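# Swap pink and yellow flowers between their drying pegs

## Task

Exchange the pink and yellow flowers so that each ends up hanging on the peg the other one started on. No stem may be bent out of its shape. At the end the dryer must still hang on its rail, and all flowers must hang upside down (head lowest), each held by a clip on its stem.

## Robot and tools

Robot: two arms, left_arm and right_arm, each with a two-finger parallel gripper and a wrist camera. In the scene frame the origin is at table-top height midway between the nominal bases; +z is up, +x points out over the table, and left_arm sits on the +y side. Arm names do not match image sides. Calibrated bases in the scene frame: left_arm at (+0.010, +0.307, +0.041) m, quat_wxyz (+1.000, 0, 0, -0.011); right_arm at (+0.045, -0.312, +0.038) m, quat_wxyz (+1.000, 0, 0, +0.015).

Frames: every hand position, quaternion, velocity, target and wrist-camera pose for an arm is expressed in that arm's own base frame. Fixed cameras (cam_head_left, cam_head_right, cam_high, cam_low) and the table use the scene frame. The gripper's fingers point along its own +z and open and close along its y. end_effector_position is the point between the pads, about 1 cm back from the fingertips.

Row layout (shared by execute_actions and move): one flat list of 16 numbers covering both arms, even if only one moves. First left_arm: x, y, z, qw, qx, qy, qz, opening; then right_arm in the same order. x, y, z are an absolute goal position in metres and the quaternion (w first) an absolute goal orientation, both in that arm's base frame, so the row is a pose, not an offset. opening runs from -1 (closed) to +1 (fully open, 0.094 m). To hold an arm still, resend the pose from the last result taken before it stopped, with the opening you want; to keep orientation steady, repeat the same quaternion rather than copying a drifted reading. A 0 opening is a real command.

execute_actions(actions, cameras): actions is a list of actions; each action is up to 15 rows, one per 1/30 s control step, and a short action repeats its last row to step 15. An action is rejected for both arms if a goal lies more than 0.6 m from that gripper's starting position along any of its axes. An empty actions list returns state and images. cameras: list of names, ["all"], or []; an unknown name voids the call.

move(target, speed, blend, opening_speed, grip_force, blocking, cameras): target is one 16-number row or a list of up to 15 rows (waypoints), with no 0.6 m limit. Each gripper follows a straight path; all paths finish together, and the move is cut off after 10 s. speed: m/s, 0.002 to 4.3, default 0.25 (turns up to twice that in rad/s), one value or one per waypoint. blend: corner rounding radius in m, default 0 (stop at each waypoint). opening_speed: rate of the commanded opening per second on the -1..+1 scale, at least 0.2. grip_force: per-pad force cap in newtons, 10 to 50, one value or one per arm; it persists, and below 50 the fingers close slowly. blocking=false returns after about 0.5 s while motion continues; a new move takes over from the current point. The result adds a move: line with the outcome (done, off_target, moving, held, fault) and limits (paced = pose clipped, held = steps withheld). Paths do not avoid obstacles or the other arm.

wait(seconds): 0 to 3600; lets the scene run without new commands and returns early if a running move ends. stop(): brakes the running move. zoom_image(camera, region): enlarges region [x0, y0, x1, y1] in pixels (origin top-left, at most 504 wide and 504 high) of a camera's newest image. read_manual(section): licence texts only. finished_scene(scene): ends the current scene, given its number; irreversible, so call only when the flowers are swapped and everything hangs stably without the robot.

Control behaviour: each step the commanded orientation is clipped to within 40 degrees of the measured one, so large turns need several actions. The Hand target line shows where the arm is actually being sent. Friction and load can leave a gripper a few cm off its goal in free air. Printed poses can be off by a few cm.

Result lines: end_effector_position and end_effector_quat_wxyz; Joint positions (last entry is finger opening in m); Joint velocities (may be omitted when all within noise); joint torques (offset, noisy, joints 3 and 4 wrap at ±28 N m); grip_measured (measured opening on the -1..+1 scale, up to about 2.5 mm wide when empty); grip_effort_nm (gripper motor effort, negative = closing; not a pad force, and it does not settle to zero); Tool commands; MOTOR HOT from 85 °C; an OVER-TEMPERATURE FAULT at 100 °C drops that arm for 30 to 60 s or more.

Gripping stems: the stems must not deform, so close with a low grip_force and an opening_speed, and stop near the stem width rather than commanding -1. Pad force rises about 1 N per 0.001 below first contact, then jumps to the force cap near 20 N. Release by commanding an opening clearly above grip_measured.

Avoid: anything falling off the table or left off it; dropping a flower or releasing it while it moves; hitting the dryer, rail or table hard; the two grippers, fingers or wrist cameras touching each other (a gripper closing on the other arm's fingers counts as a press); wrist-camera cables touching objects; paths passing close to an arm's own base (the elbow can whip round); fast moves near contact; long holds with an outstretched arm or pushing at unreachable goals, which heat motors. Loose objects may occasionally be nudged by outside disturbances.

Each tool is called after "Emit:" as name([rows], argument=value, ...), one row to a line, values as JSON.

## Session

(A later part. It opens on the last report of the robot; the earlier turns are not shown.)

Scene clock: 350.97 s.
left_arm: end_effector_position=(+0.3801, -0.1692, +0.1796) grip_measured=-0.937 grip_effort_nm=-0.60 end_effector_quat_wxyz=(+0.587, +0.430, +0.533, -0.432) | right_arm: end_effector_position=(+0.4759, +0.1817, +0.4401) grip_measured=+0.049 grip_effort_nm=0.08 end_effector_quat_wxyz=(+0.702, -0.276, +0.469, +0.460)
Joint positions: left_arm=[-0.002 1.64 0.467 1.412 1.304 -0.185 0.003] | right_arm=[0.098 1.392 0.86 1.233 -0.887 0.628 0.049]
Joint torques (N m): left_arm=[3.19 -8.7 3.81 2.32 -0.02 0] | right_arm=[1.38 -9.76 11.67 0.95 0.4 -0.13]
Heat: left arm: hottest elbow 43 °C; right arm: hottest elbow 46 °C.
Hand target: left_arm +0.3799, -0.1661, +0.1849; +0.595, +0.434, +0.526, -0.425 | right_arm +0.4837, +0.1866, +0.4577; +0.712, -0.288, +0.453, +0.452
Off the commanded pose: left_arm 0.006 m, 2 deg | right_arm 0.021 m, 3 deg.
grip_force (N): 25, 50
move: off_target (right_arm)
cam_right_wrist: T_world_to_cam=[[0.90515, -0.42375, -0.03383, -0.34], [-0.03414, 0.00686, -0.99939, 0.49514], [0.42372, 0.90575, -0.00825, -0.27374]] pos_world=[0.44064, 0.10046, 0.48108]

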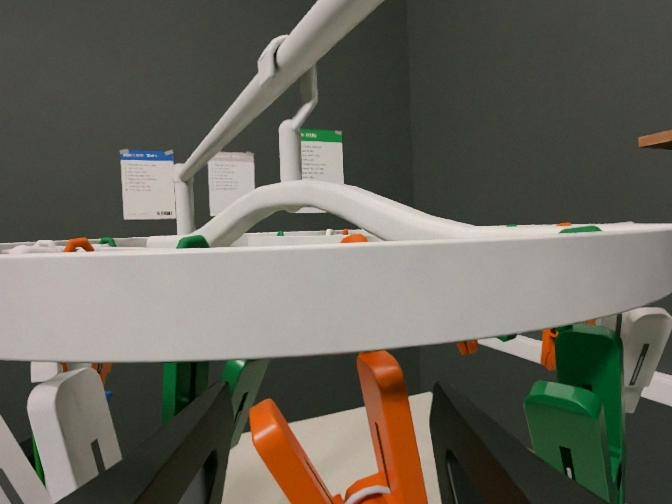

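Emit:
move(target=[0.38,-0.166,0.185,0.5955,0.4338,0.5263,-0.4248,-1,0.485,0.187,0.458,0.7145,-0.2890,0.4552,0.4537,-0.9], opening_speed=0.4, cameras=["cam_right_wrist","cam_head_left","cam_head_right"])

Emit:
zoom_image(camera="cam_head_left", region=[250, 0, 450, 150])

Scene clock: 355.87 s.
left_arm: end_effector_position=(+0.3801, -0.1692, +0.1796) grip_measured=-0.937 grip_effort_nm=-0.60 end_effector_quat_wxyz=(+0.587, +0.430, +0.533, -0.432) | right_arm: end_effector_position=(+0.4761, +0.1816, +0.4400) grip_measured=-0.576 grip_effort_nm=-1.03 end_effector_quat_wxyz=(+0.702, -0.276, +0.469, +0.459)
Joint positions: left_arm=[-0.002 1.64 0.467 1.412 1.304 -0.185 0.003] | right_arm=[0.098 1.393 0.86 1.233 -0.886 0.627 0.02]
Joint torques (N m): left_arm=[3.19 -8.64 3.81 2.33 -0.02 0] | right_arm=[1.32 -9.88 11.77 0.88 0.35 -0.15]
Heat: left arm: hottest elbow 42 °C; right arm: hottest elbow 46 °C.
Hand target: left_arm +0.3799, -0.1661, +0.1849; +0.595, +0.434, +0.526, -0.425 | right_arm +0.4838, +0.1866, +0.4576; +0.712, -0.288, +0.453, +0.452
Off the commanded pose: left_arm 0.006 m, 2 deg | right_arm 0.021 m, 3 deg.
grip_force (N): 25, 50
move: off_target (right_arm)
cam_right_wrist: T_world_to_cam=[[0.90467, -0.42484, -0.03305, -0.34015], [-0.03334, 0.00675, -0.99942, 0.49472], [0.42481, 0.90524, -0.00806, -0.2743]] pos_world=[0.44074, 0.10046, 0.48098]
Images, in order (width x height): cam_head_left 672x504, cam_head_right 672x504, cam_right_wrist 672x504.

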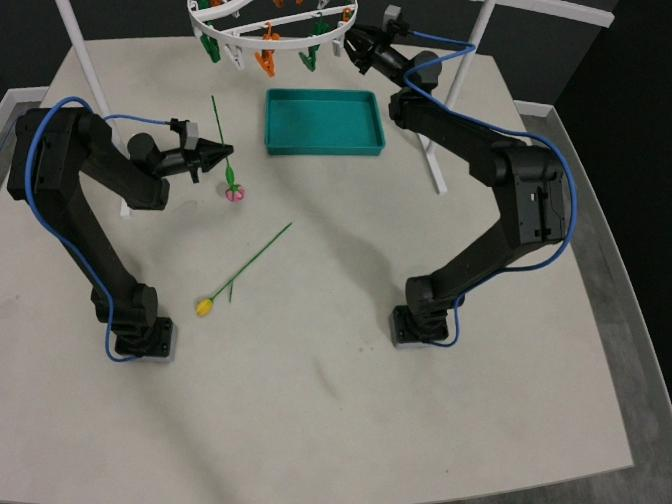

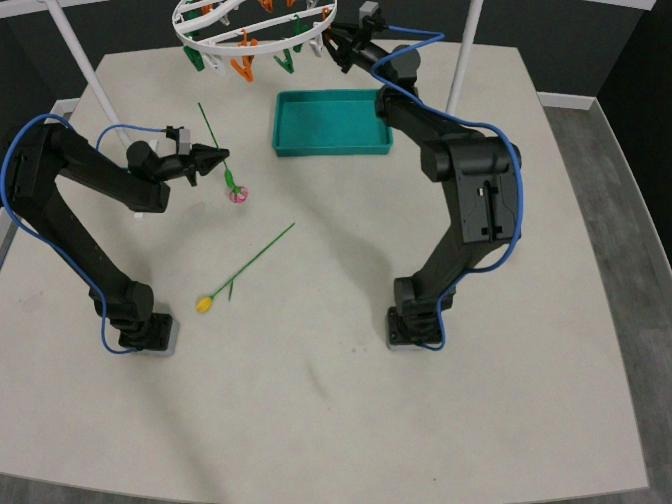

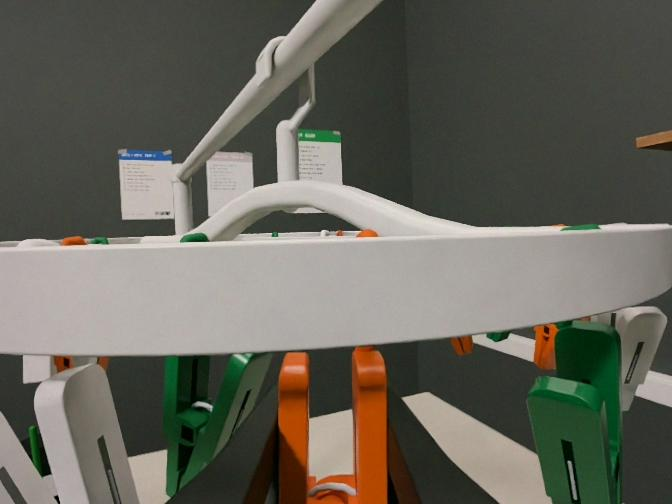

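Scaled by 2.520 from the camera's image (finer frame: 960x720).

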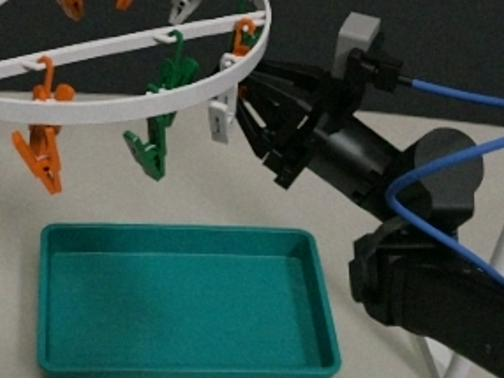

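Emit:
move([
  [0.32,-0.08,0.22,0.6645,0.2418,0.6645,-0.2418,-1,0.485,0.187,0.458,0.7145,-0.2890,0.4552,0.4537,-0.9],
  [0.28,-0.02,0.20,0,0,1,0,-1,0.485,0.187,0.458,0.7145,-0.2890,0.4552,0.4537,-0.9],
  [0.28,-0.02,0.02,0,0,1,0,-1,0.485,0.187,0.458,0.7145,-0.2890,0.4552,0.4537,-0.9],
], speed=0.25, cameras=["cam_left_wrist","cam_head_left","cam_head_right"])

Scene clock: 381.00 s.
left_arm: end_effector_position=(+0.2749, -0.0173, +0.0214) grip_measured=-0.937 grip_effort_nm=-0.60 end_effector_quat_wxyz=(-0.004, +0.000, +1.000, -0.001) | right_arm: end_effector_position=(+0.4761, +0.1816, +0.4400) grip_measured=-0.576 grip_effort_nm=-1.03 end_effector_quat_wxyz=(+0.702, -0.276, +0.469, +0.459)
Joint positions: left_arm=[-0.059 1.293 0.6 -0.885 0.003 -0.06 0.003] | right_arm=[0.098 1.393 0.86 1.233 -0.886 0.627 0.02]
Joint torques (N m): left_arm=[1.79 -4.95 6.54 1.02 -0.08 -0.06] | right_arm=[1.2 -9.88 11.67 0.92 0.37 -0.13]
Heat: left arm: hottest elbow 42 °C; right arm: hottest elbow 45 °C.
Hand target: left_arm +0.2800, -0.0200, +0.0202; +0.000, +0.000, +1.000, +0.000 | right_arm +0.4838, +0.1866, +0.4576; +0.712, -0.288, +0.453, +0.452
Off the commanded pose: left_arm 0.006 m, 0 deg | right_arm 0.021 m, 3 deg.
grip_force (N): 25, 50
move: off_target (right_arm)
cam_left_wrist: T_world_to_cam=[[-0.0132, -0.99991, -0.00225, -0.01373], [-0.90405, 0.01097, 0.42729, 0.27744], [-0.42722, 0.00768, -0.90411, 0.2293]] pos_world=[0.3486, -0.01854, 0.08873]
Images, in order (width x height): cam_head_left 672x504, cam_head_right 672x504, cam_left_wrist 672x504.

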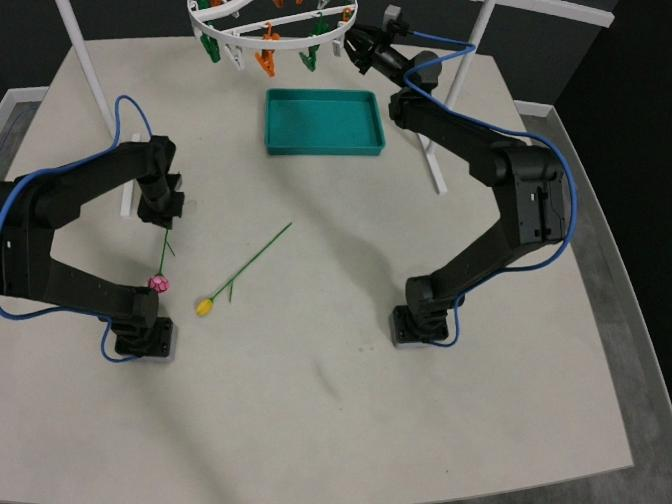

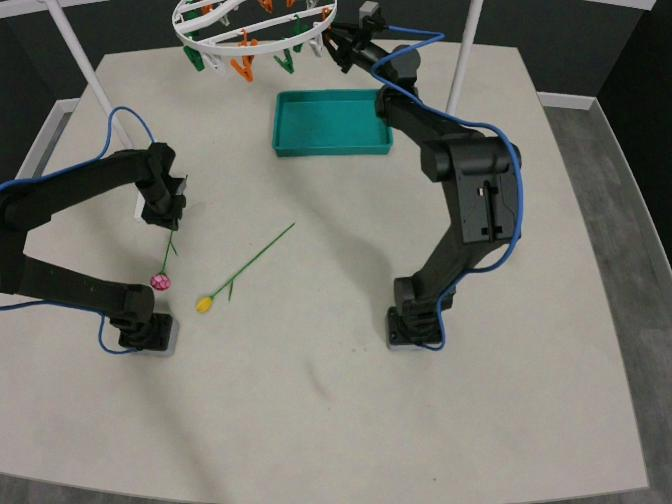

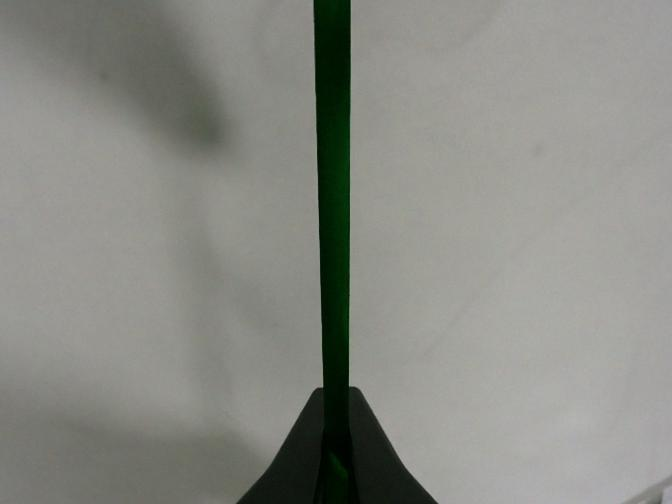

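Emit:
move([
  [0.28,-0.02,-0.0215,0,0,1,0,-1,0.485,0.187,0.458,0.7145,-0.2890,0.4552,0.4537,-0.9],
  [0.28,-0.02,-0.0215,0,0,1,0,-0.5,0.485,0.187,0.458,0.7145,-0.2890,0.4552,0.4537,-0.9],
  [0.28,-0.02,0.03,0,0,1,0,-0.5,0.485,0.187,0.458,0.7145,-0.2890,0.4552,0.4537,-0.9],
], speed=0.06, opening_speed=0.4, cameras=["cam_left_wrist","cam_head_left","cam_head_right"])

Emit:
zoom_image(camera="cam_head_left", region=[100, 120, 300, 320])

Scene clock: 388.10 s.
left_arm: end_effector_position=(+0.2594, -0.0164, +0.0139) grip_measured=-0.502 grip_effort_nm=0.05 end_effector_quat_wxyz=(-0.024, +0.000, +1.000, +0.000) | right_arm: end_effector_position=(+0.4761, +0.1816, +0.4400) grip_measured=-0.576 grip_effort_nm=-1.03 end_effector_quat_wxyz=(+0.702, -0.276, +0.469, +0.459)
Joint positions: left_arm=[-0.059 1.297 0.576 -0.898 0.003 -0.06 0.023] | right_arm=[0.098 1.393 0.86 1.233 -0.886 0.627 0.02]
Joint torques (N m): left_arm=[1.79 -6.59 8.87 -0.06 -0.06 -0.05] | right_arm=[1.14 -9.99 11.71 0.9 0.36 -0.14]
Heat: left arm: hottest elbow 42 °C; right arm: hottest elbow 45 °C.
Hand target: left_arm +0.2795, -0.0200, +0.0299; +0.000, +0.000, +1.000, +0.000 | right_arm +0.4838, +0.1866, +0.4576; +0.712, -0.288, +0.453, +0.452
Off the commanded pose: left_arm 0.026 m, 3 deg | right_arm 0.021 m, 3 deg.
grip_force (N): 25, 50
move: off_target (left_arm, right_arm)
cam_left_wrist: T_world_to_cam=[[-0.01339, -0.9999, -0.00413, -0.01302], [-0.88587, 0.00995, 0.46382, 0.26136], [-0.46373, 0.00987, -0.88592, 0.22519]] pos_world=[0.33578, -0.01784, 0.07823]
Images, in order (width x height): cam_head_left 672x504, cam_head_right 672x504, cam_left_wrist 672x504.

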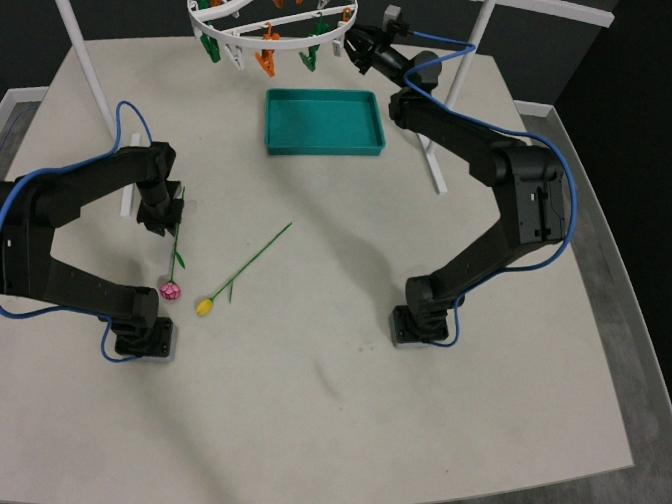

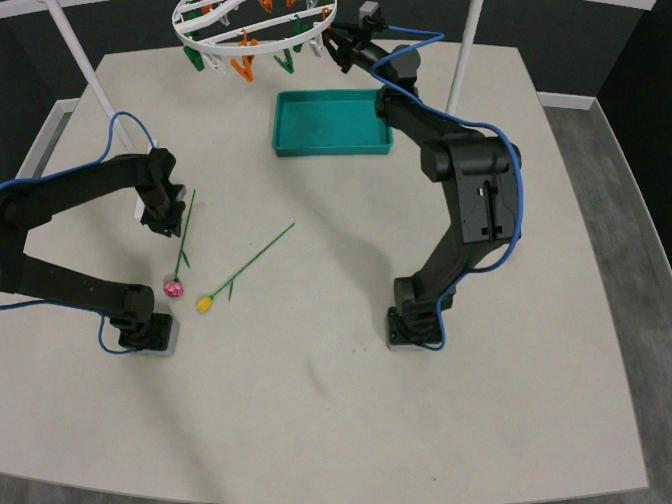

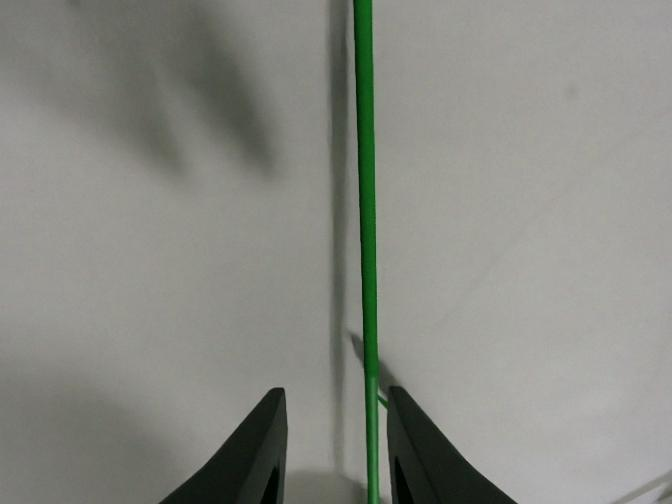

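Scaled by 2.520 from the camera's image (finer frame: 960x720).

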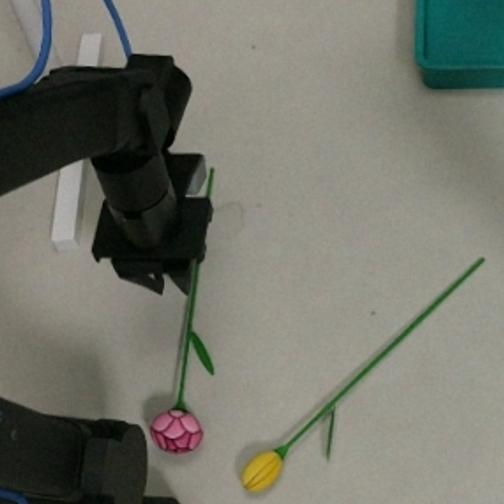

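Emit:
move([
  [0.30,-0.02,0.08,0,0,1,0,-0.5,0.485,0.187,0.458,0.7145,-0.2890,0.4552,0.4537,-0.9],
  [0.392,-0.026,0.04,0.2588,0,0.9659,0,-0.3,0.485,0.187,0.458,0.7145,-0.2890,0.4552,0.4537,-0.9],
], speed=0.2, cameras=["cam_left_wrist","cam_head_left"])

Scene clock: 399.30 s.
left_arm: end_effector_position=(+0.3883, -0.0222, +0.0418) grip_measured=-0.302 grip_effort_nm=0.05 end_effector_quat_wxyz=(+0.255, +0.000, +0.967, +0.001) | right_arm: end_effector_position=(+0.4761, +0.1816, +0.4400) grip_measured=-0.576 grip_effort_nm=-1.03 end_effector_quat_wxyz=(+0.702, -0.276, +0.469, +0.459)
Joint positions: left_arm=[-0.073 1.293 0.56 -0.324 -0.038 -0.063 0.033] | right_arm=[0.098 1.393 0.86 1.233 -0.886 0.627 0.02]
Joint torques (N m): left_arm=[1.79 -5.3 6.72 2.19 -0.11 -0.05] | right_arm=[1.2 -9.76 11.73 0.92 0.37 -0.14]
Heat: left arm: hottest elbow 43 °C; right arm: hottest elbow 45 °C.
Hand target: left_arm +0.3919, -0.0260, +0.0402; +0.259, +0.000, +0.966, +0.000 | right_arm +0.4838, +0.1866, +0.4576; +0.712, -0.288, +0.453, +0.452
Off the commanded pose: left_arm 0.006 m, 0 deg | right_arm 0.021 m, 3 deg.
grip_force (N): 25, 50
move: off_target (right_arm)
cam_left_wrist: T_world_to_cam=[[-0.00869, -0.99987, -0.01321, -0.0184], [-0.99671, 0.00972, -0.08044, 0.42841], [0.08056, 0.01247, -0.99667, 0.1031]] pos_world=[0.41854, -0.02385, 0.13697]
Images, in order (width x height): cam_head_left 672x504, cam_left_wrist 672x504.

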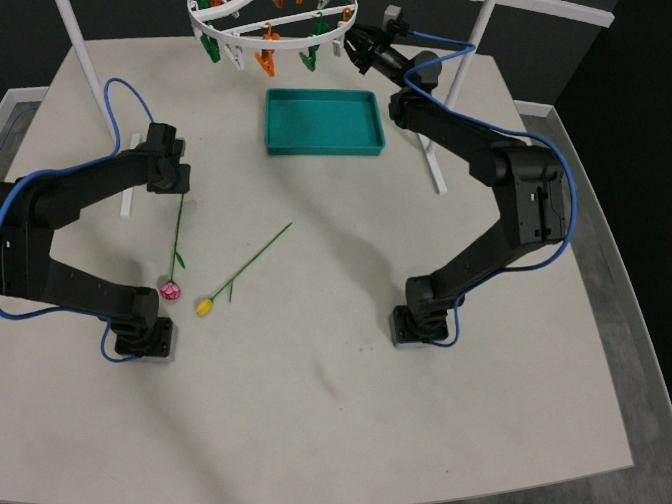

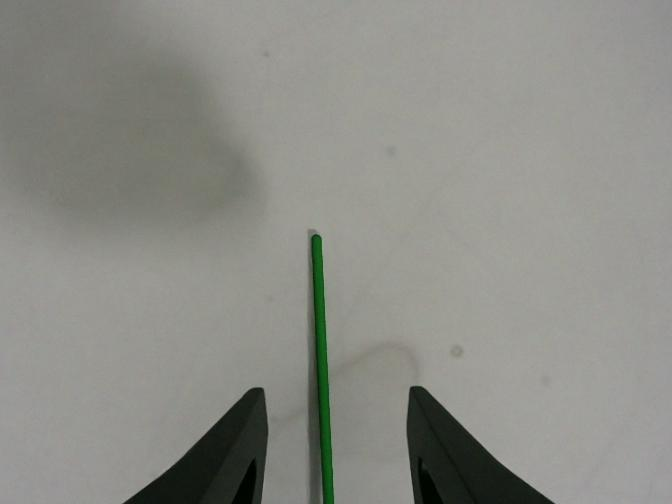

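Emit:
move([
  [0.364,-0.022,0.02,0.2588,0,0.9659,0,-0.3,0.485,0.187,0.458,0.7145,-0.2890,0.4552,0.4537,-0.9],
  [0.364,-0.022,-0.0315,0.2588,0,0.9659,0,-0.3,0.485,0.187,0.458,0.7145,-0.2890,0.4552,0.4537,-0.9],
], speed=[0.2,0.06], cameras=["cam_left_wrist"])

Scene clock: 406.60 s.
left_arm: end_effector_position=(+0.3613, -0.0203, -0.0300) grip_measured=-0.302 grip_effort_nm=0.05 end_effector_quat_wxyz=(+0.255, +0.000, +0.967, +0.001) | right_arm: end_effector_position=(+0.4761, +0.1816, +0.4400) grip_measured=-0.576 grip_effort_nm=-1.03 end_effector_quat_wxyz=(+0.702, -0.276, +0.469, +0.459)
Joint positions: left_arm=[-0.073 1.454 0.419 -0.022 -0.038 -0.063 0.033] | right_arm=[0.098 1.393 0.86 1.233 -0.886 0.627 0.02]
Joint torques (N m): left_arm=[2.26 -5.6 4.85 2.18 -0.01 0.01] | right_arm=[1.26 -9.7 11.74 0.94 0.38 -0.14]
Heat: left arm: hottest elbow 42 °C; right arm: hottest elbow 45 °C.
Hand target: left_arm +0.3640, -0.0220, -0.0314; +0.259, +0.000, +0.966, +0.000 | right_arm +0.4838, +0.1866, +0.4576; +0.712, -0.288, +0.453, +0.452
Off the commanded pose: left_arm 0.004 m, 1 deg | right_arm 0.021 m, 3 deg.
grip_force (N): 25, 50
move: off_target (right_arm)
cam_left_wrist: T_world_to_cam=[[-0.00869, -0.99987, -0.01321, -0.01758], [-0.99674, 0.00972, -0.08014, 0.3957], [0.08026, 0.01247, -0.9967, 0.0338]] pos_world=[0.39154, -0.02185, 0.06517]

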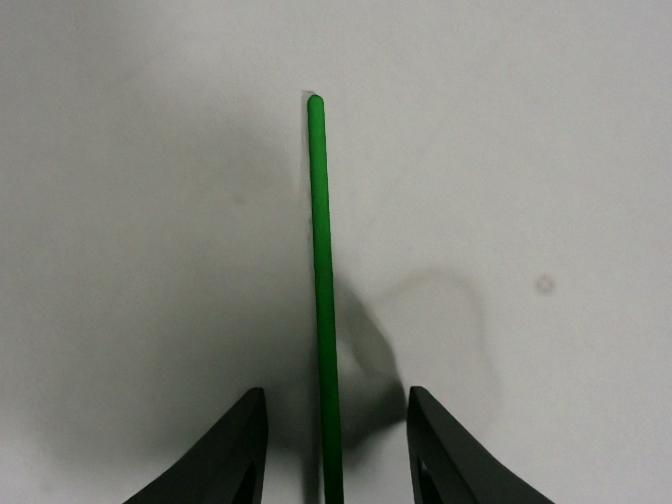

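Emit:
move([
  [0.364,-0.022,-0.0315,0.2588,0,0.9659,0,-1,0.485,0.187,0.458,0.7145,-0.2890,0.4552,0.4537,-0.9],
], grip_force=[35,50], cameras=["cam_left_wrist"])

Emit:
move(target=[0.36,-0.022,0.10,0.2588,0,0.9659,0,-1,0.485,0.187,0.458,0.7145,-0.2890,0.4552,0.4537,-0.9], speed=0.12, cameras=["cam_left_wrist","cam_head_left"])

Scene clock: 415.23 s.
left_arm: end_effector_position=(+0.3613, -0.0203, -0.0300) grip_measured=-0.943 grip_effort_nm=-0.73 end_effector_quat_wxyz=(+0.255, +0.000, +0.967, +0.001) | right_arm: end_effector_position=(+0.4761, +0.1816, +0.4400) grip_measured=-0.576 grip_effort_nm=-1.03 end_effector_quat_wxyz=(+0.702, -0.276, +0.469, +0.459)
Joint positions: left_arm=[-0.073 1.454 0.419 -0.022 -0.038 -0.063 0.003] | right_arm=[0.098 1.393 0.86 1.233 -0.886 0.627 0.02]
Joint torques (N m): left_arm=[2.2 -5.54 4.82 2.25 -0.01 0.01] | right_arm=[1.26 -9.88 11.71 0.88 0.34 -0.16]
Heat: left arm: hottest elbow 42 °C; right arm: hottest elbow 45 °C.
Hand target: left_arm +0.3640, -0.0220, -0.0314; +0.259, +0.000, +0.966, +0.000 | right_arm +0.4838, +0.1866, +0.4576; +0.712, -0.288, +0.453, +0.452
Off the commanded pose: left_arm 0.004 m, 1 deg | right_arm 0.021 m, 3 deg.
grip_force (N): 35, 50
move: off_target (right_arm)
cam_left_wrist: T_world_to_cam=[[-0.00869, -0.99987, -0.01321, -0.01758], [-0.99674, 0.00972, -0.08014, 0.3957], [0.08026, 0.01247, -0.9967, 0.0338]] pos_world=[0.39154, -0.02185, 0.06517]

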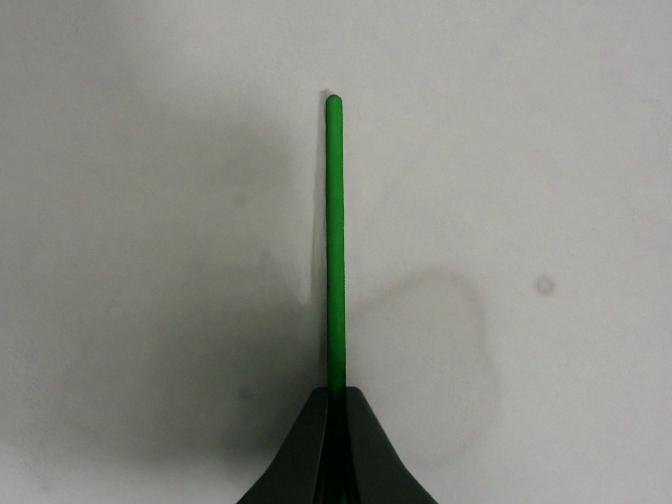

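Scene clock: 417.07 s.
left_arm: end_effector_position=(+0.3394, -0.0187, +0.0736) grip_measured=-0.944 grip_effort_nm=-0.79 end_effector_quat_wxyz=(+0.232, +0.000, +0.973, +0.003) | right_arm: end_effector_position=(+0.4761, +0.1816, +0.4400) grip_measured=-0.576 grip_effort_nm=-1.03 end_effector_quat_wxyz=(+0.702, -0.276, +0.469, +0.459)
Joint positions: left_arm=[-0.073 1.082 0.526 -0.548 -0.038 -0.063 0.003] | right_arm=[0.098 1.393 0.86 1.233 -0.886 0.627 0.02]
Joint torques (N m): left_arm=[2.2 -5.3 10.99 0.98 -0.02 0] | right_arm=[1.14 -9.7 11.71 0.88 0.35 -0.14]
Heat: left arm: hottest elbow 42 °C; right arm: hottest elbow 45 °C.
Hand target: left_arm +0.3590, -0.0219, +0.1001; +0.259, +0.000, +0.966, +0.000 | right_arm +0.4838, +0.1866, +0.4576; +0.712, -0.288, +0.453, +0.452
Off the commanded pose: left_arm 0.034 m, 3 deg | right_arm 0.021 m, 3 deg.
grip_force (N): 35, 50
move: off_target (left_arm, right_arm)
cam_left_wrist: T_world_to_cam=[[-0.00935, -0.99982, -0.01619, -0.01434], [-0.99939, 0.00989, -0.03338, 0.37968], [0.03353, 0.01587, -0.99931, 0.15488]] pos_world=[0.37412, -0.02055, 0.16721]
Images, in order (width x height): cam_head_left 672x504, cam_left_wrist 672x504.

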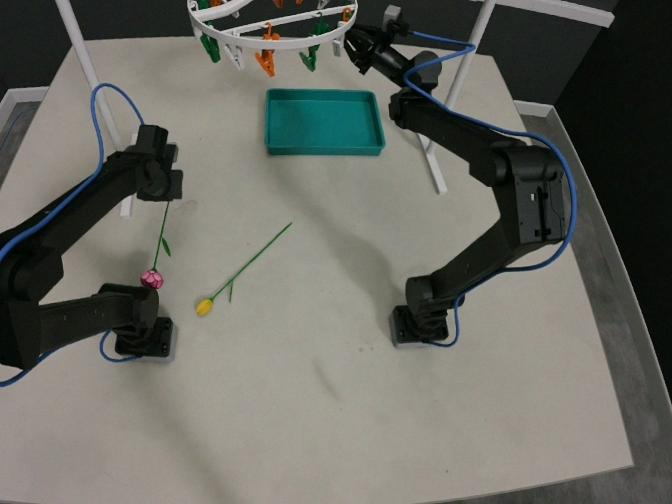

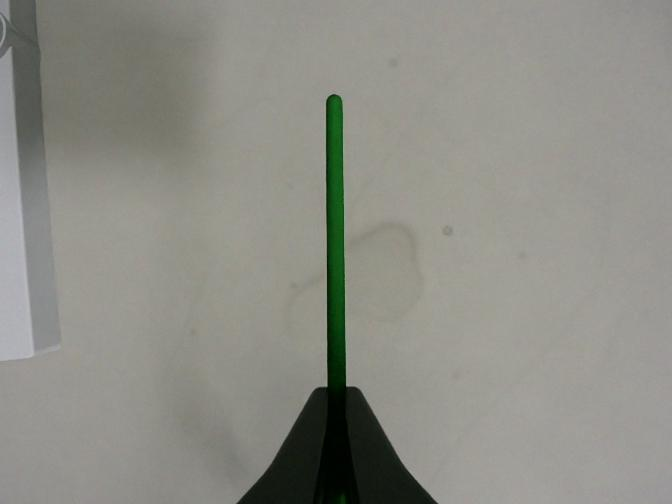

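Emit:
move([
  [0.32,-0.08,0.31,0.8767,0.0333,0.4761,-0.0613,-1,0.485,0.187,0.458,0.7145,-0.2890,0.4552,0.4537,-0.9],
  [0.385,-0.36,0.32,0.8767,0.0333,0.4761,-0.0613,-1,0.485,0.187,0.458,0.7145,-0.2890,0.4552,0.4537,-0.9],
], speed=0.2, blend=[0.05,0], cameras=["cam_left_wrist","cam_head_left","cam_head_right","cam_high","cam_right_wrist"])

Scene clock: 430.93 s.
left_arm: end_effector_position=(+0.3822, -0.3525, +0.3056) grip_measured=-0.944 grip_effort_nm=-0.79 end_effector_quat_wxyz=(+0.842, +0.068, +0.531, -0.062) | right_arm: end_effector_position=(+0.4761, +0.1816, +0.4400) grip_measured=-0.576 grip_effort_nm=-1.03 end_effector_quat_wxyz=(+0.702, -0.276, +0.469, +0.459)
Joint positions: left_arm=[-0.953 1.632 0.671 1.536 -0.667 0.434 0.003] | right_arm=[0.098 1.393 0.86 1.233 -0.886 0.627 0.02]
Joint torques (N m): left_arm=[2.26 -8.53 8.17 2.74 0.11 0.2] | right_arm=[1.2 -9.82 11.71 0.91 0.36 -0.14]
Heat: left arm: hottest elbow 43 °C; right arm: hottest elbow 45 °C.
Hand target: left_arm +0.3846, -0.3594, +0.3200; +0.853, +0.052, +0.515, -0.069 | right_arm +0.4838, +0.1866, +0.4576; +0.712, -0.288, +0.453, +0.452
Off the commanded pose: left_arm 0.016 m, 8 deg | right_arm 0.021 m, 3 deg.
joint sent to its limit (left arm) — joint 4 (wrist pitch), upper limit. The joint targets are off in orientation, not in position.
grip_force (N): 35, 50
move: off_target (left_arm, right_arm)
cam_left_wrist: T_world_to_cam=[[-0.16514, -0.98454, -0.05847, -0.26626], [0.0176, 0.05634, -0.99826, 0.35594], [0.98611, -0.16588, 0.00803, -0.34536]] pos_world=[0.29033, -0.33948, 0.34252]
cam_right_wrist: T_world_to_cam=[[0.90467, -0.42484, -0.03305, -0.34015], [-0.03334, 0.00675, -0.99942, 0.49472], [0.42481, 0.90524, -0.00806, -0.2743]] pos_world=[0.44074, 0.10046, 0.48098]
Images, in order (width x height): cam_head_left 672x504, cam_head_right 672x504, cam_high 672x504, cam_left_wrist 672x504, cam_right_wrist 672x504.

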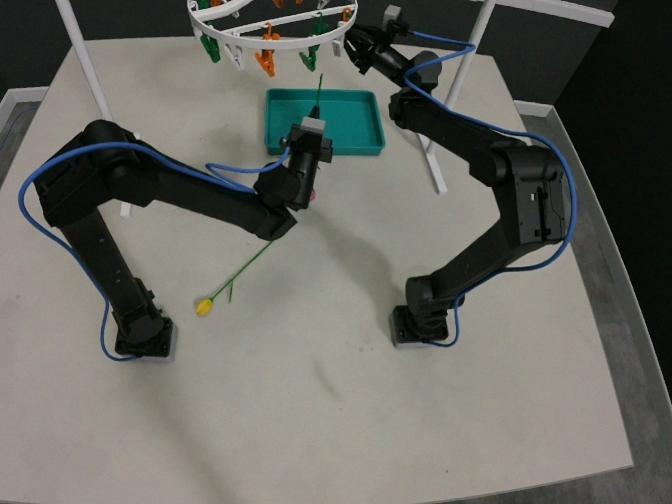

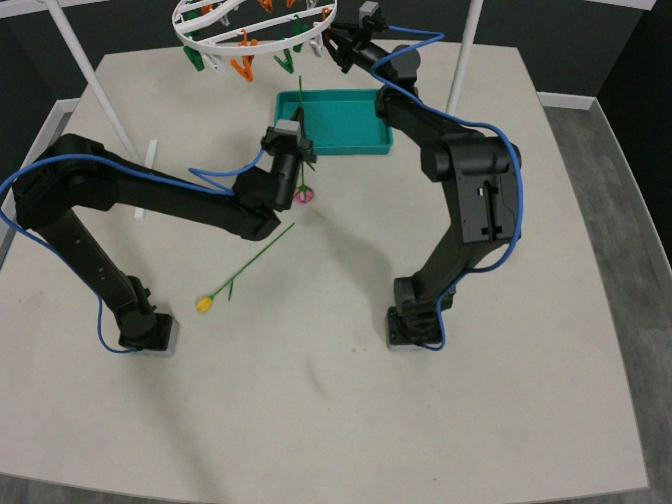

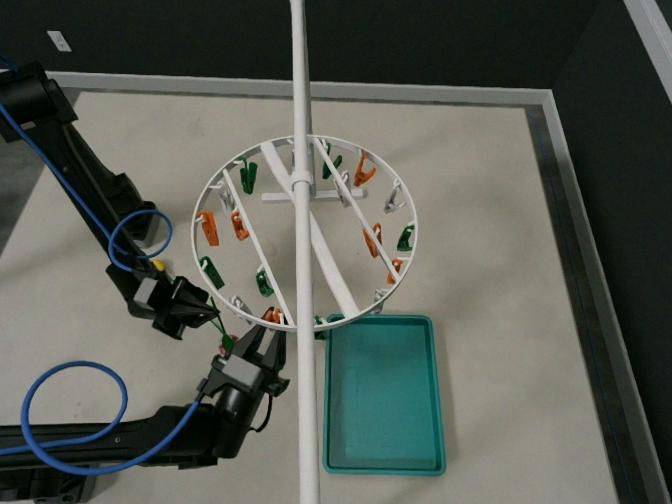

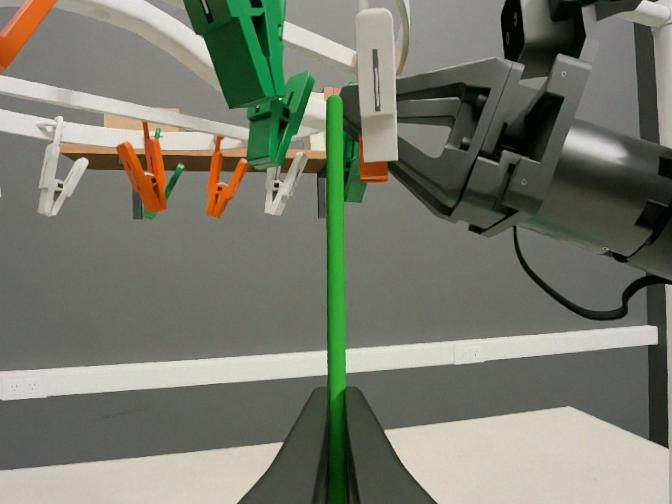

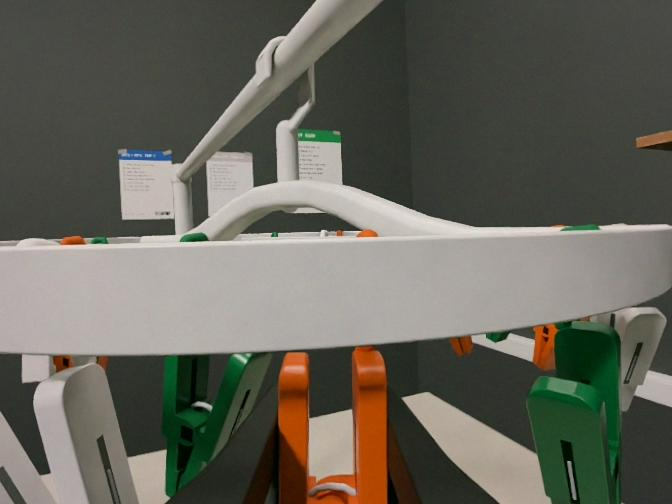

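Emit:
zoom_image(camera="cam_left_wrist", region=[280, 50, 480, 250])

Scaled by 2.520 from the camera's image (finer frame: 960x720).

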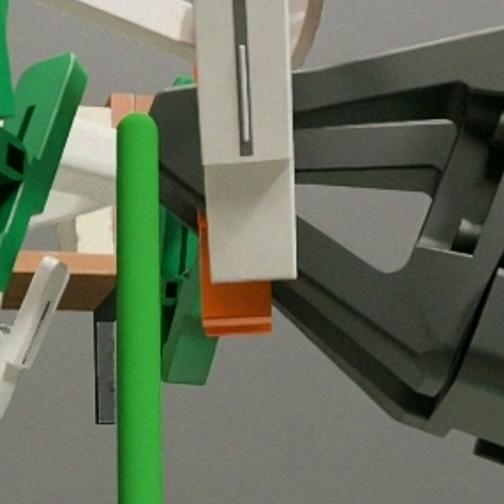

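Emit:
move([
  [0.390,-0.362,0.285,0.8767,0.0333,0.4761,-0.0613,-1,0.485,0.187,0.458,0.7145,-0.2890,0.4552,0.4537,-0.9],
  [0.450,-0.385,0.285,0.8767,0.0333,0.4761,-0.0613,-1,0.485,0.187,0.458,0.7145,-0.2890,0.4552,0.4537,-0.9],
], speed=0.12, cameras=["cam_left_wrist","cam_head_right"])

Emit:
zoom_image(camera="cam_left_wrist", region=[250, 0, 450, 200])

Scene clock: 444.27 s.
left_arm: end_effector_position=(+0.4424, -0.3824, +0.2726) grip_measured=-0.944 grip_effort_nm=-0.79 end_effector_quat_wxyz=(+0.842, +0.070, +0.532, -0.056) | right_arm: end_effector_position=(+0.4761, +0.1816, +0.4400) grip_measured=-0.576 grip_effort_nm=-1.03 end_effector_quat_wxyz=(+0.702, -0.276, +0.469, +0.459)
Joint positions: left_arm=[-0.884 1.823 0.83 1.537 -0.611 0.399 0.003] | right_arm=[0.098 1.393 0.86 1.233 -0.886 0.627 0.02]
Joint torques (N m): left_arm=[3.14 -10.87 8.02 2.74 0.28 -0.05] | right_arm=[1.32 -9.76 11.74 0.91 0.37 -0.14]
Heat: left arm: hottest elbow 43 °C; right arm: hottest elbow 46 °C.
Hand target: left_arm +0.4496, -0.3845, +0.2852; +0.852, +0.050, +0.516, -0.067 | right_arm +0.4838, +0.1866, +0.4576; +0.712, -0.288, +0.453, +0.452
Off the commanded pose: left_arm 0.015 m, 9 deg | right_arm 0.021 m, 3 deg.
joint sent to its limit (left arm) — joint 4 (wrist pitch), upper limit. The joint targets are off in orientation, not in position.
grip_force (N): 35, 50
move: off_target (left_arm, right_arm)
cam_left_wrist: T_world_to_cam=[[-0.15814, -0.98504, -0.06849, -0.2881], [0.0162, 0.06677, -0.99764, 0.32803], [0.98728, -0.15888, 0.00539, -0.40658]] pos_world=[0.35053, -0.37029, 0.30972]
Images, in order (width x height): cam_head_right 672x504, cam_left_wrist 672x504.

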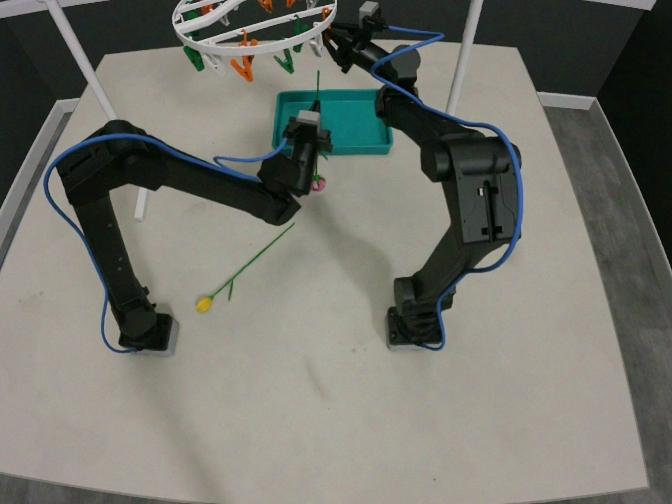

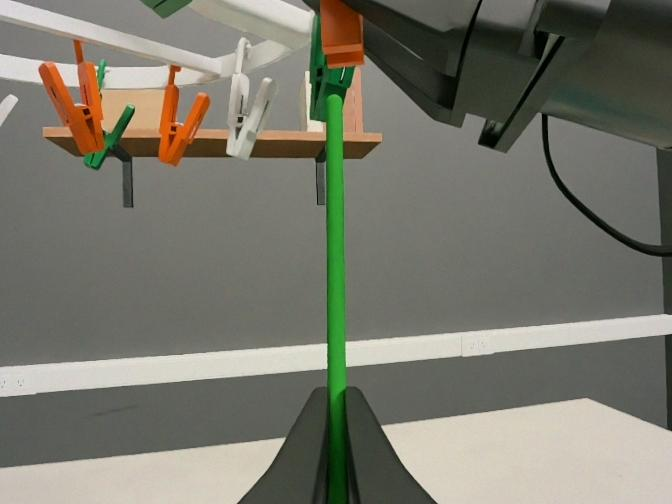

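Scaled by 2.520 from the camera's image (finer frame: 960x720).

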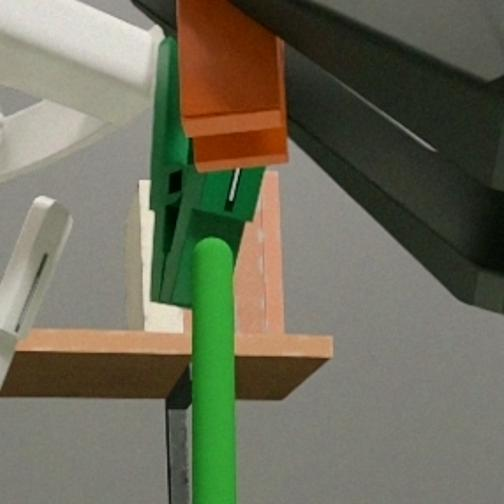

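Emit:
zoom_image(camera="cam_left_wrist", region=[310, 30, 380, 130])

Scaled by 5.040 from the camera's image (finer frame: 960x720).

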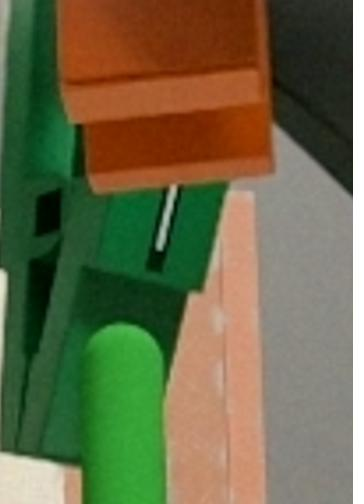

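Emit:
move(target=[0.502,-0.397,0.290,0.8767,0.0333,0.4761,-0.0613,-1,0.485,0.187,0.458,0.7145,-0.2890,0.4552,0.4537,-0.9], speed=0.08, cameras=["cam_left_wrist"])

Emit:
zoom_image(camera="cam_left_wrist", region=[250, 0, 450, 150])

Scene clock: 461.53 s.
left_arm: end_effector_position=(+0.4945, -0.3952, +0.2778) grip_measured=-0.944 grip_effort_nm=-0.79 end_effector_quat_wxyz=(+0.858, +0.058, +0.508, -0.053) | right_arm: end_effector_position=(+0.4761, +0.1816, +0.4400) grip_measured=-0.576 grip_effort_nm=-1.03 end_effector_quat_wxyz=(+0.702, -0.276, +0.469, +0.459)
Joint positions: left_arm=[-0.819 1.927 0.986 1.537 -0.554 0.395 0.003] | right_arm=[0.098 1.393 0.86 1.233 -0.886 0.627 0.02]
Joint torques (N m): left_arm=[3.14 -12.45 8.43 2.67 0.28 -0.05] | right_arm=[1.26 -9.76 11.7 0.9 0.38 -0.13]
Heat: left arm: hottest elbow 46 °C; right arm: hottest elbow 46 °C.
Hand target: left_arm +0.5015, -0.3964, +0.2900; +0.868, +0.039, +0.491, -0.063 | right_arm +0.4838, +0.1866, +0.4576; +0.712, -0.288, +0.453, +0.452
Off the commanded pose: left_arm 0.014 m, 5 deg | right_arm 0.021 m, 3 deg.
joint sent to its limit (left arm) — joint 4 (wrist pitch), upper limit. The joint targets still meet the commanded pose.
grip_force (N): 35, 50
move: off_target (left_arm, right_arm)
cam_left_wrist: T_world_to_cam=[[-0.13951, -0.98869, -0.05513, -0.30656], [0.07178, 0.04543, -0.99638, 0.297], [0.98762, -0.14296, 0.06463, -0.47041]] pos_world=[0.40049, -0.38383, 0.30943]

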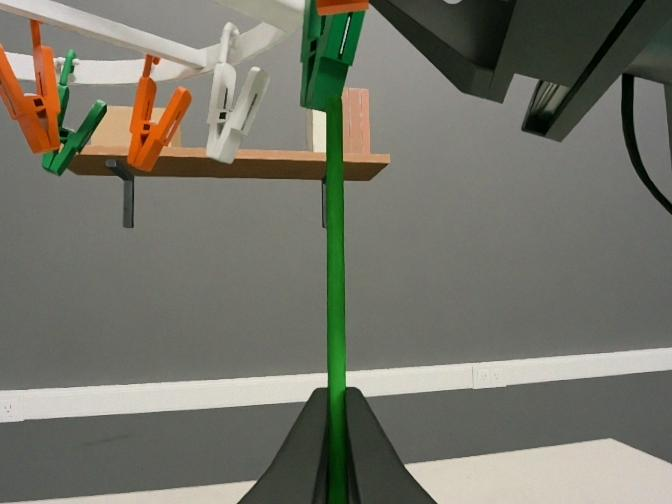

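Scaled by 2.520 from the camera's image (finer frame: 960x720).

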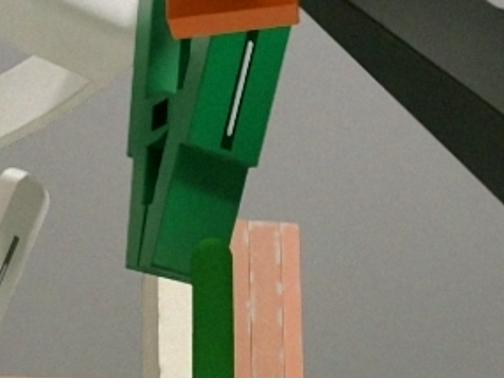

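Emit:
move(target=[0.506,-0.400,0.311,0.8767,0.0333,0.4761,-0.0613,-1,0.485,0.187,0.458,0.7145,-0.2890,0.4552,0.4537,-0.9], speed=0.06, cameras=["cam_left_wrist"])

Emit:
zoom_image(camera="cam_left_wrist", region=[250, 0, 450, 150])

Scene clock: 466.60 s.
left_arm: end_effector_position=(+0.4983, -0.4003, +0.2920) grip_measured=-0.944 grip_effort_nm=-0.79 end_effector_quat_wxyz=(+0.865, +0.050, +0.496, -0.060) | right_arm: end_effector_position=(+0.4761, +0.1816, +0.4400) grip_measured=-0.576 grip_effort_nm=-1.03 end_effector_quat_wxyz=(+0.702, -0.276, +0.469, +0.459)
Joint positions: left_arm=[-0.819 1.927 1.02 1.537 -0.55 0.395 0.003] | right_arm=[0.098 1.393 0.86 1.233 -0.886 0.627 0.02]
Joint torques (N m): left_arm=[3.31 -13.57 8.59 2.39 0.28 0.18] | right_arm=[1.32 -9.93 11.74 0.91 0.37 -0.14]
Heat: left arm: hottest elbow 46 °C; right arm: hottest elbow 46 °C.
Hand target: left_arm +0.5052, -0.3992, +0.3108; +0.877, +0.033, +0.476, -0.061 | right_arm +0.4838, +0.1866, +0.4576; +0.712, -0.288, +0.453, +0.452
Off the commanded pose: left_arm 0.020 m, 3 deg | right_arm 0.021 m, 3 deg.
grip_force (N): 35, 50
move: off_target (left_arm, right_arm)
cam_left_wrist: T_world_to_cam=[[-0.14212, -0.9892, -0.03586, -0.31478], [0.09693, 0.02215, -0.99504, 0.28897], [0.98509, -0.14489, 0.09274, -0.48357]] pos_world=[0.40362, -0.38785, 0.3211]

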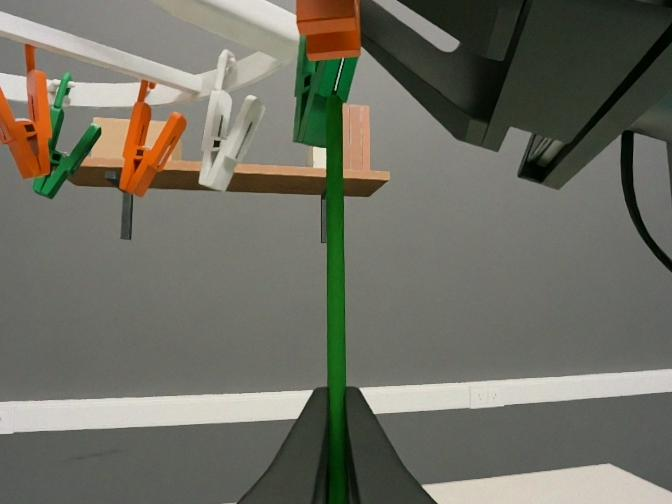

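Scaled by 2.520 from the camera's image (finer frame: 960x720).

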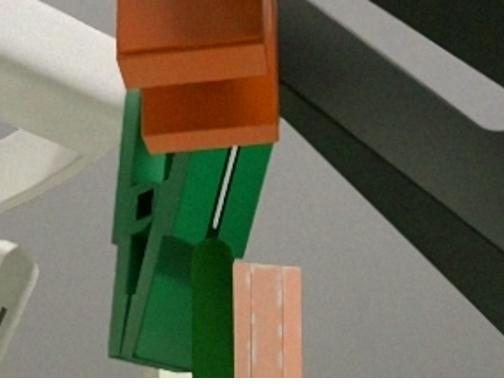

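Emit:
move(target=[0.508,-0.3995,0.331,0.8767,0.0333,0.4761,-0.0613,-1,0.485,0.187,0.458,0.7145,-0.2890,0.4552,0.4537,-0.9], speed=0.05, cameras=["cam_left_wrist"])

Emit:
zoom_image(camera="cam_left_wrist", region=[250, 0, 450, 150])

Scene clock: 473.63 s.
left_arm: end_effector_position=(+0.5004, -0.4007, +0.2999) grip_measured=-0.944 grip_effort_nm=-0.79 end_effector_quat_wxyz=(+0.865, +0.050, +0.495, -0.060) | right_arm: end_effector_position=(+0.4761, +0.1816, +0.4400) grip_measured=-0.576 grip_effort_nm=-1.03 end_effector_quat_wxyz=(+0.702, -0.276, +0.469, +0.459)
Joint positions: left_arm=[-0.816 1.914 1.028 1.518 -0.547 0.395 0.003] | right_arm=[0.098 1.393 0.86 1.233 -0.886 0.627 0.02]
Joint torques (N m): left_arm=[3.25 -15.56 8.7 1.16 0.28 0.16] | right_arm=[1.26 -9.82 11.63 0.92 0.37 -0.14]
Heat: left arm: hottest elbow 46 °C; right arm: hottest elbow 46 °C.
Hand target: left_arm +0.5065, -0.3984, +0.3308; +0.877, +0.033, +0.476, -0.061 | right_arm +0.4838, +0.1866, +0.4576; +0.712, -0.288, +0.453, +0.452
Off the commanded pose: left_arm 0.032 m, 3 deg | right_arm 0.021 m, 3 deg.
grip_force (N): 35, 50
move: off_target (left_arm, right_arm)
cam_left_wrist: T_world_to_cam=[[-0.14152, -0.98927, -0.03622, -0.31476], [0.09915, 0.02224, -0.99482, 0.2955], [0.98496, -0.14438, 0.09494, -0.48689]] pos_world=[0.40572, -0.38825, 0.32879]

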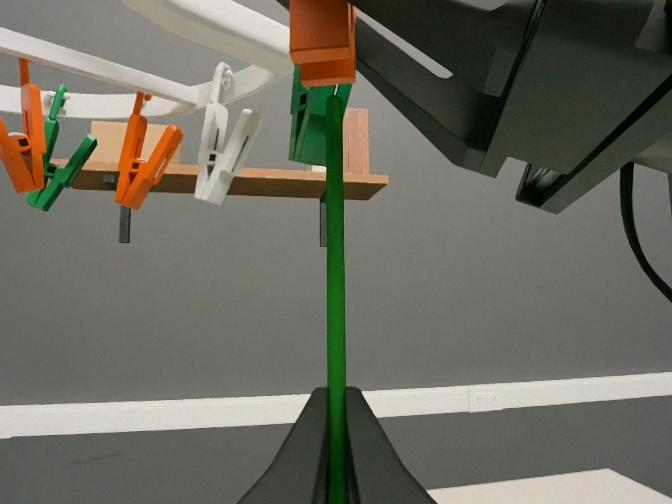

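Scaled by 2.520 from the camera's image (finer frame: 960x720).

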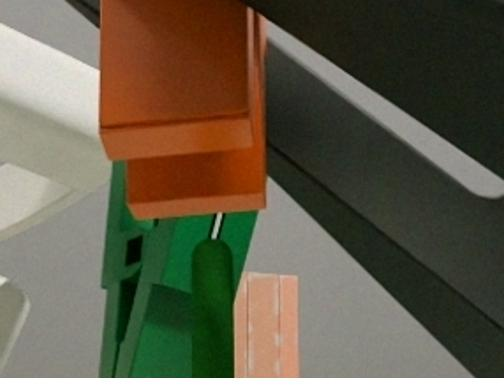

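Emit:
move(target=[0.507,-0.396,0.345,0.8767,0.0333,0.4761,-0.0613,-1,0.485,0.187,0.458,0.7145,-0.2890,0.4552,0.4537,-0.9], speed=0.05, cameras=["cam_left_wrist"])

Emit:
zoom_image(camera="cam_left_wrist", region=[250, 0, 450, 150])

Scene clock: 478.13 s.
left_arm: end_effector_position=(+0.5021, -0.3995, +0.3078) grip_measured=-0.944 grip_effort_nm=-0.79 end_effector_quat_wxyz=(+0.863, +0.053, +0.498, -0.057) | right_arm: end_effector_position=(+0.4769, +0.1813, +0.4428) grip_measured=-0.576 grip_effort_nm=-1.03 end_effector_quat_wxyz=(+0.704, -0.276, +0.467, +0.458)
Joint positions: left_arm=[-0.813 1.891 1.028 1.484 -0.546 0.395 0.003] | right_arm=[0.098 1.393 0.866 1.233 -0.883 0.627 0.02]
Joint torques (N m): left_arm=[3.25 -16.32 8.58 1.22 0.32 0.13] | right_arm=[1.26 -9.58 11.4 0.88 0.27 -0.15]
Heat: left arm: hottest elbow 46 °C; right arm: hottest elbow 46 °C.
Hand target: left_arm +0.5055, -0.3948, +0.3446; +0.877, +0.033, +0.476, -0.061 | right_arm +0.4841, +0.1866, +0.4577; +0.712, -0.288, +0.453, +0.452
Off the commanded pose: left_arm 0.038 m, 4 deg | right_arm 0.018 m, 2 deg.
grip_force (N): 35, 50
move: off_target (left_arm, right_arm)
cam_left_wrist: T_world_to_cam=[[-0.13963, -0.98924, -0.04376, -0.31171], [0.0922, 0.03101, -0.99526, 0.31024], [0.9859, -0.143, 0.08688, -0.4865]] pos_world=[0.40752, -0.38755, 0.3374]

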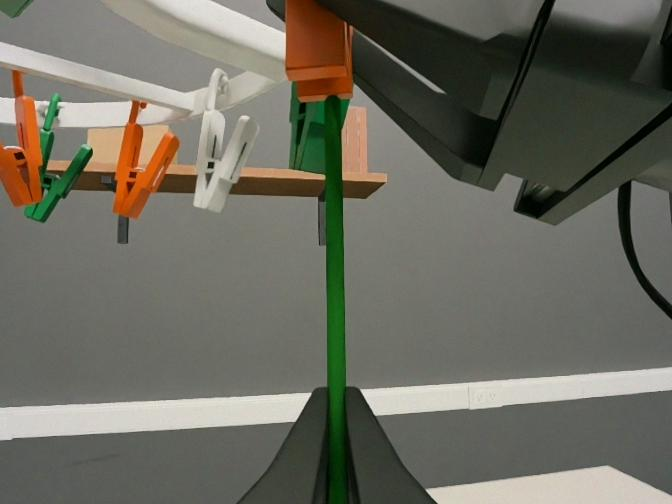

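Scaled by 2.520 from the camera's image (finer frame: 960x720).

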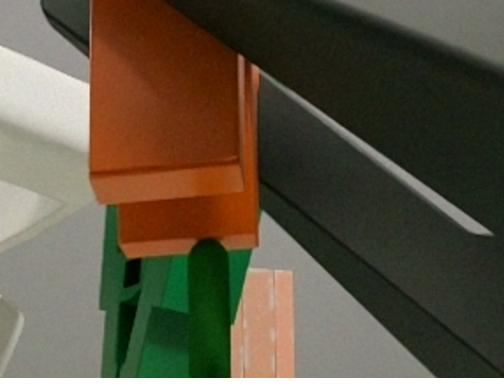

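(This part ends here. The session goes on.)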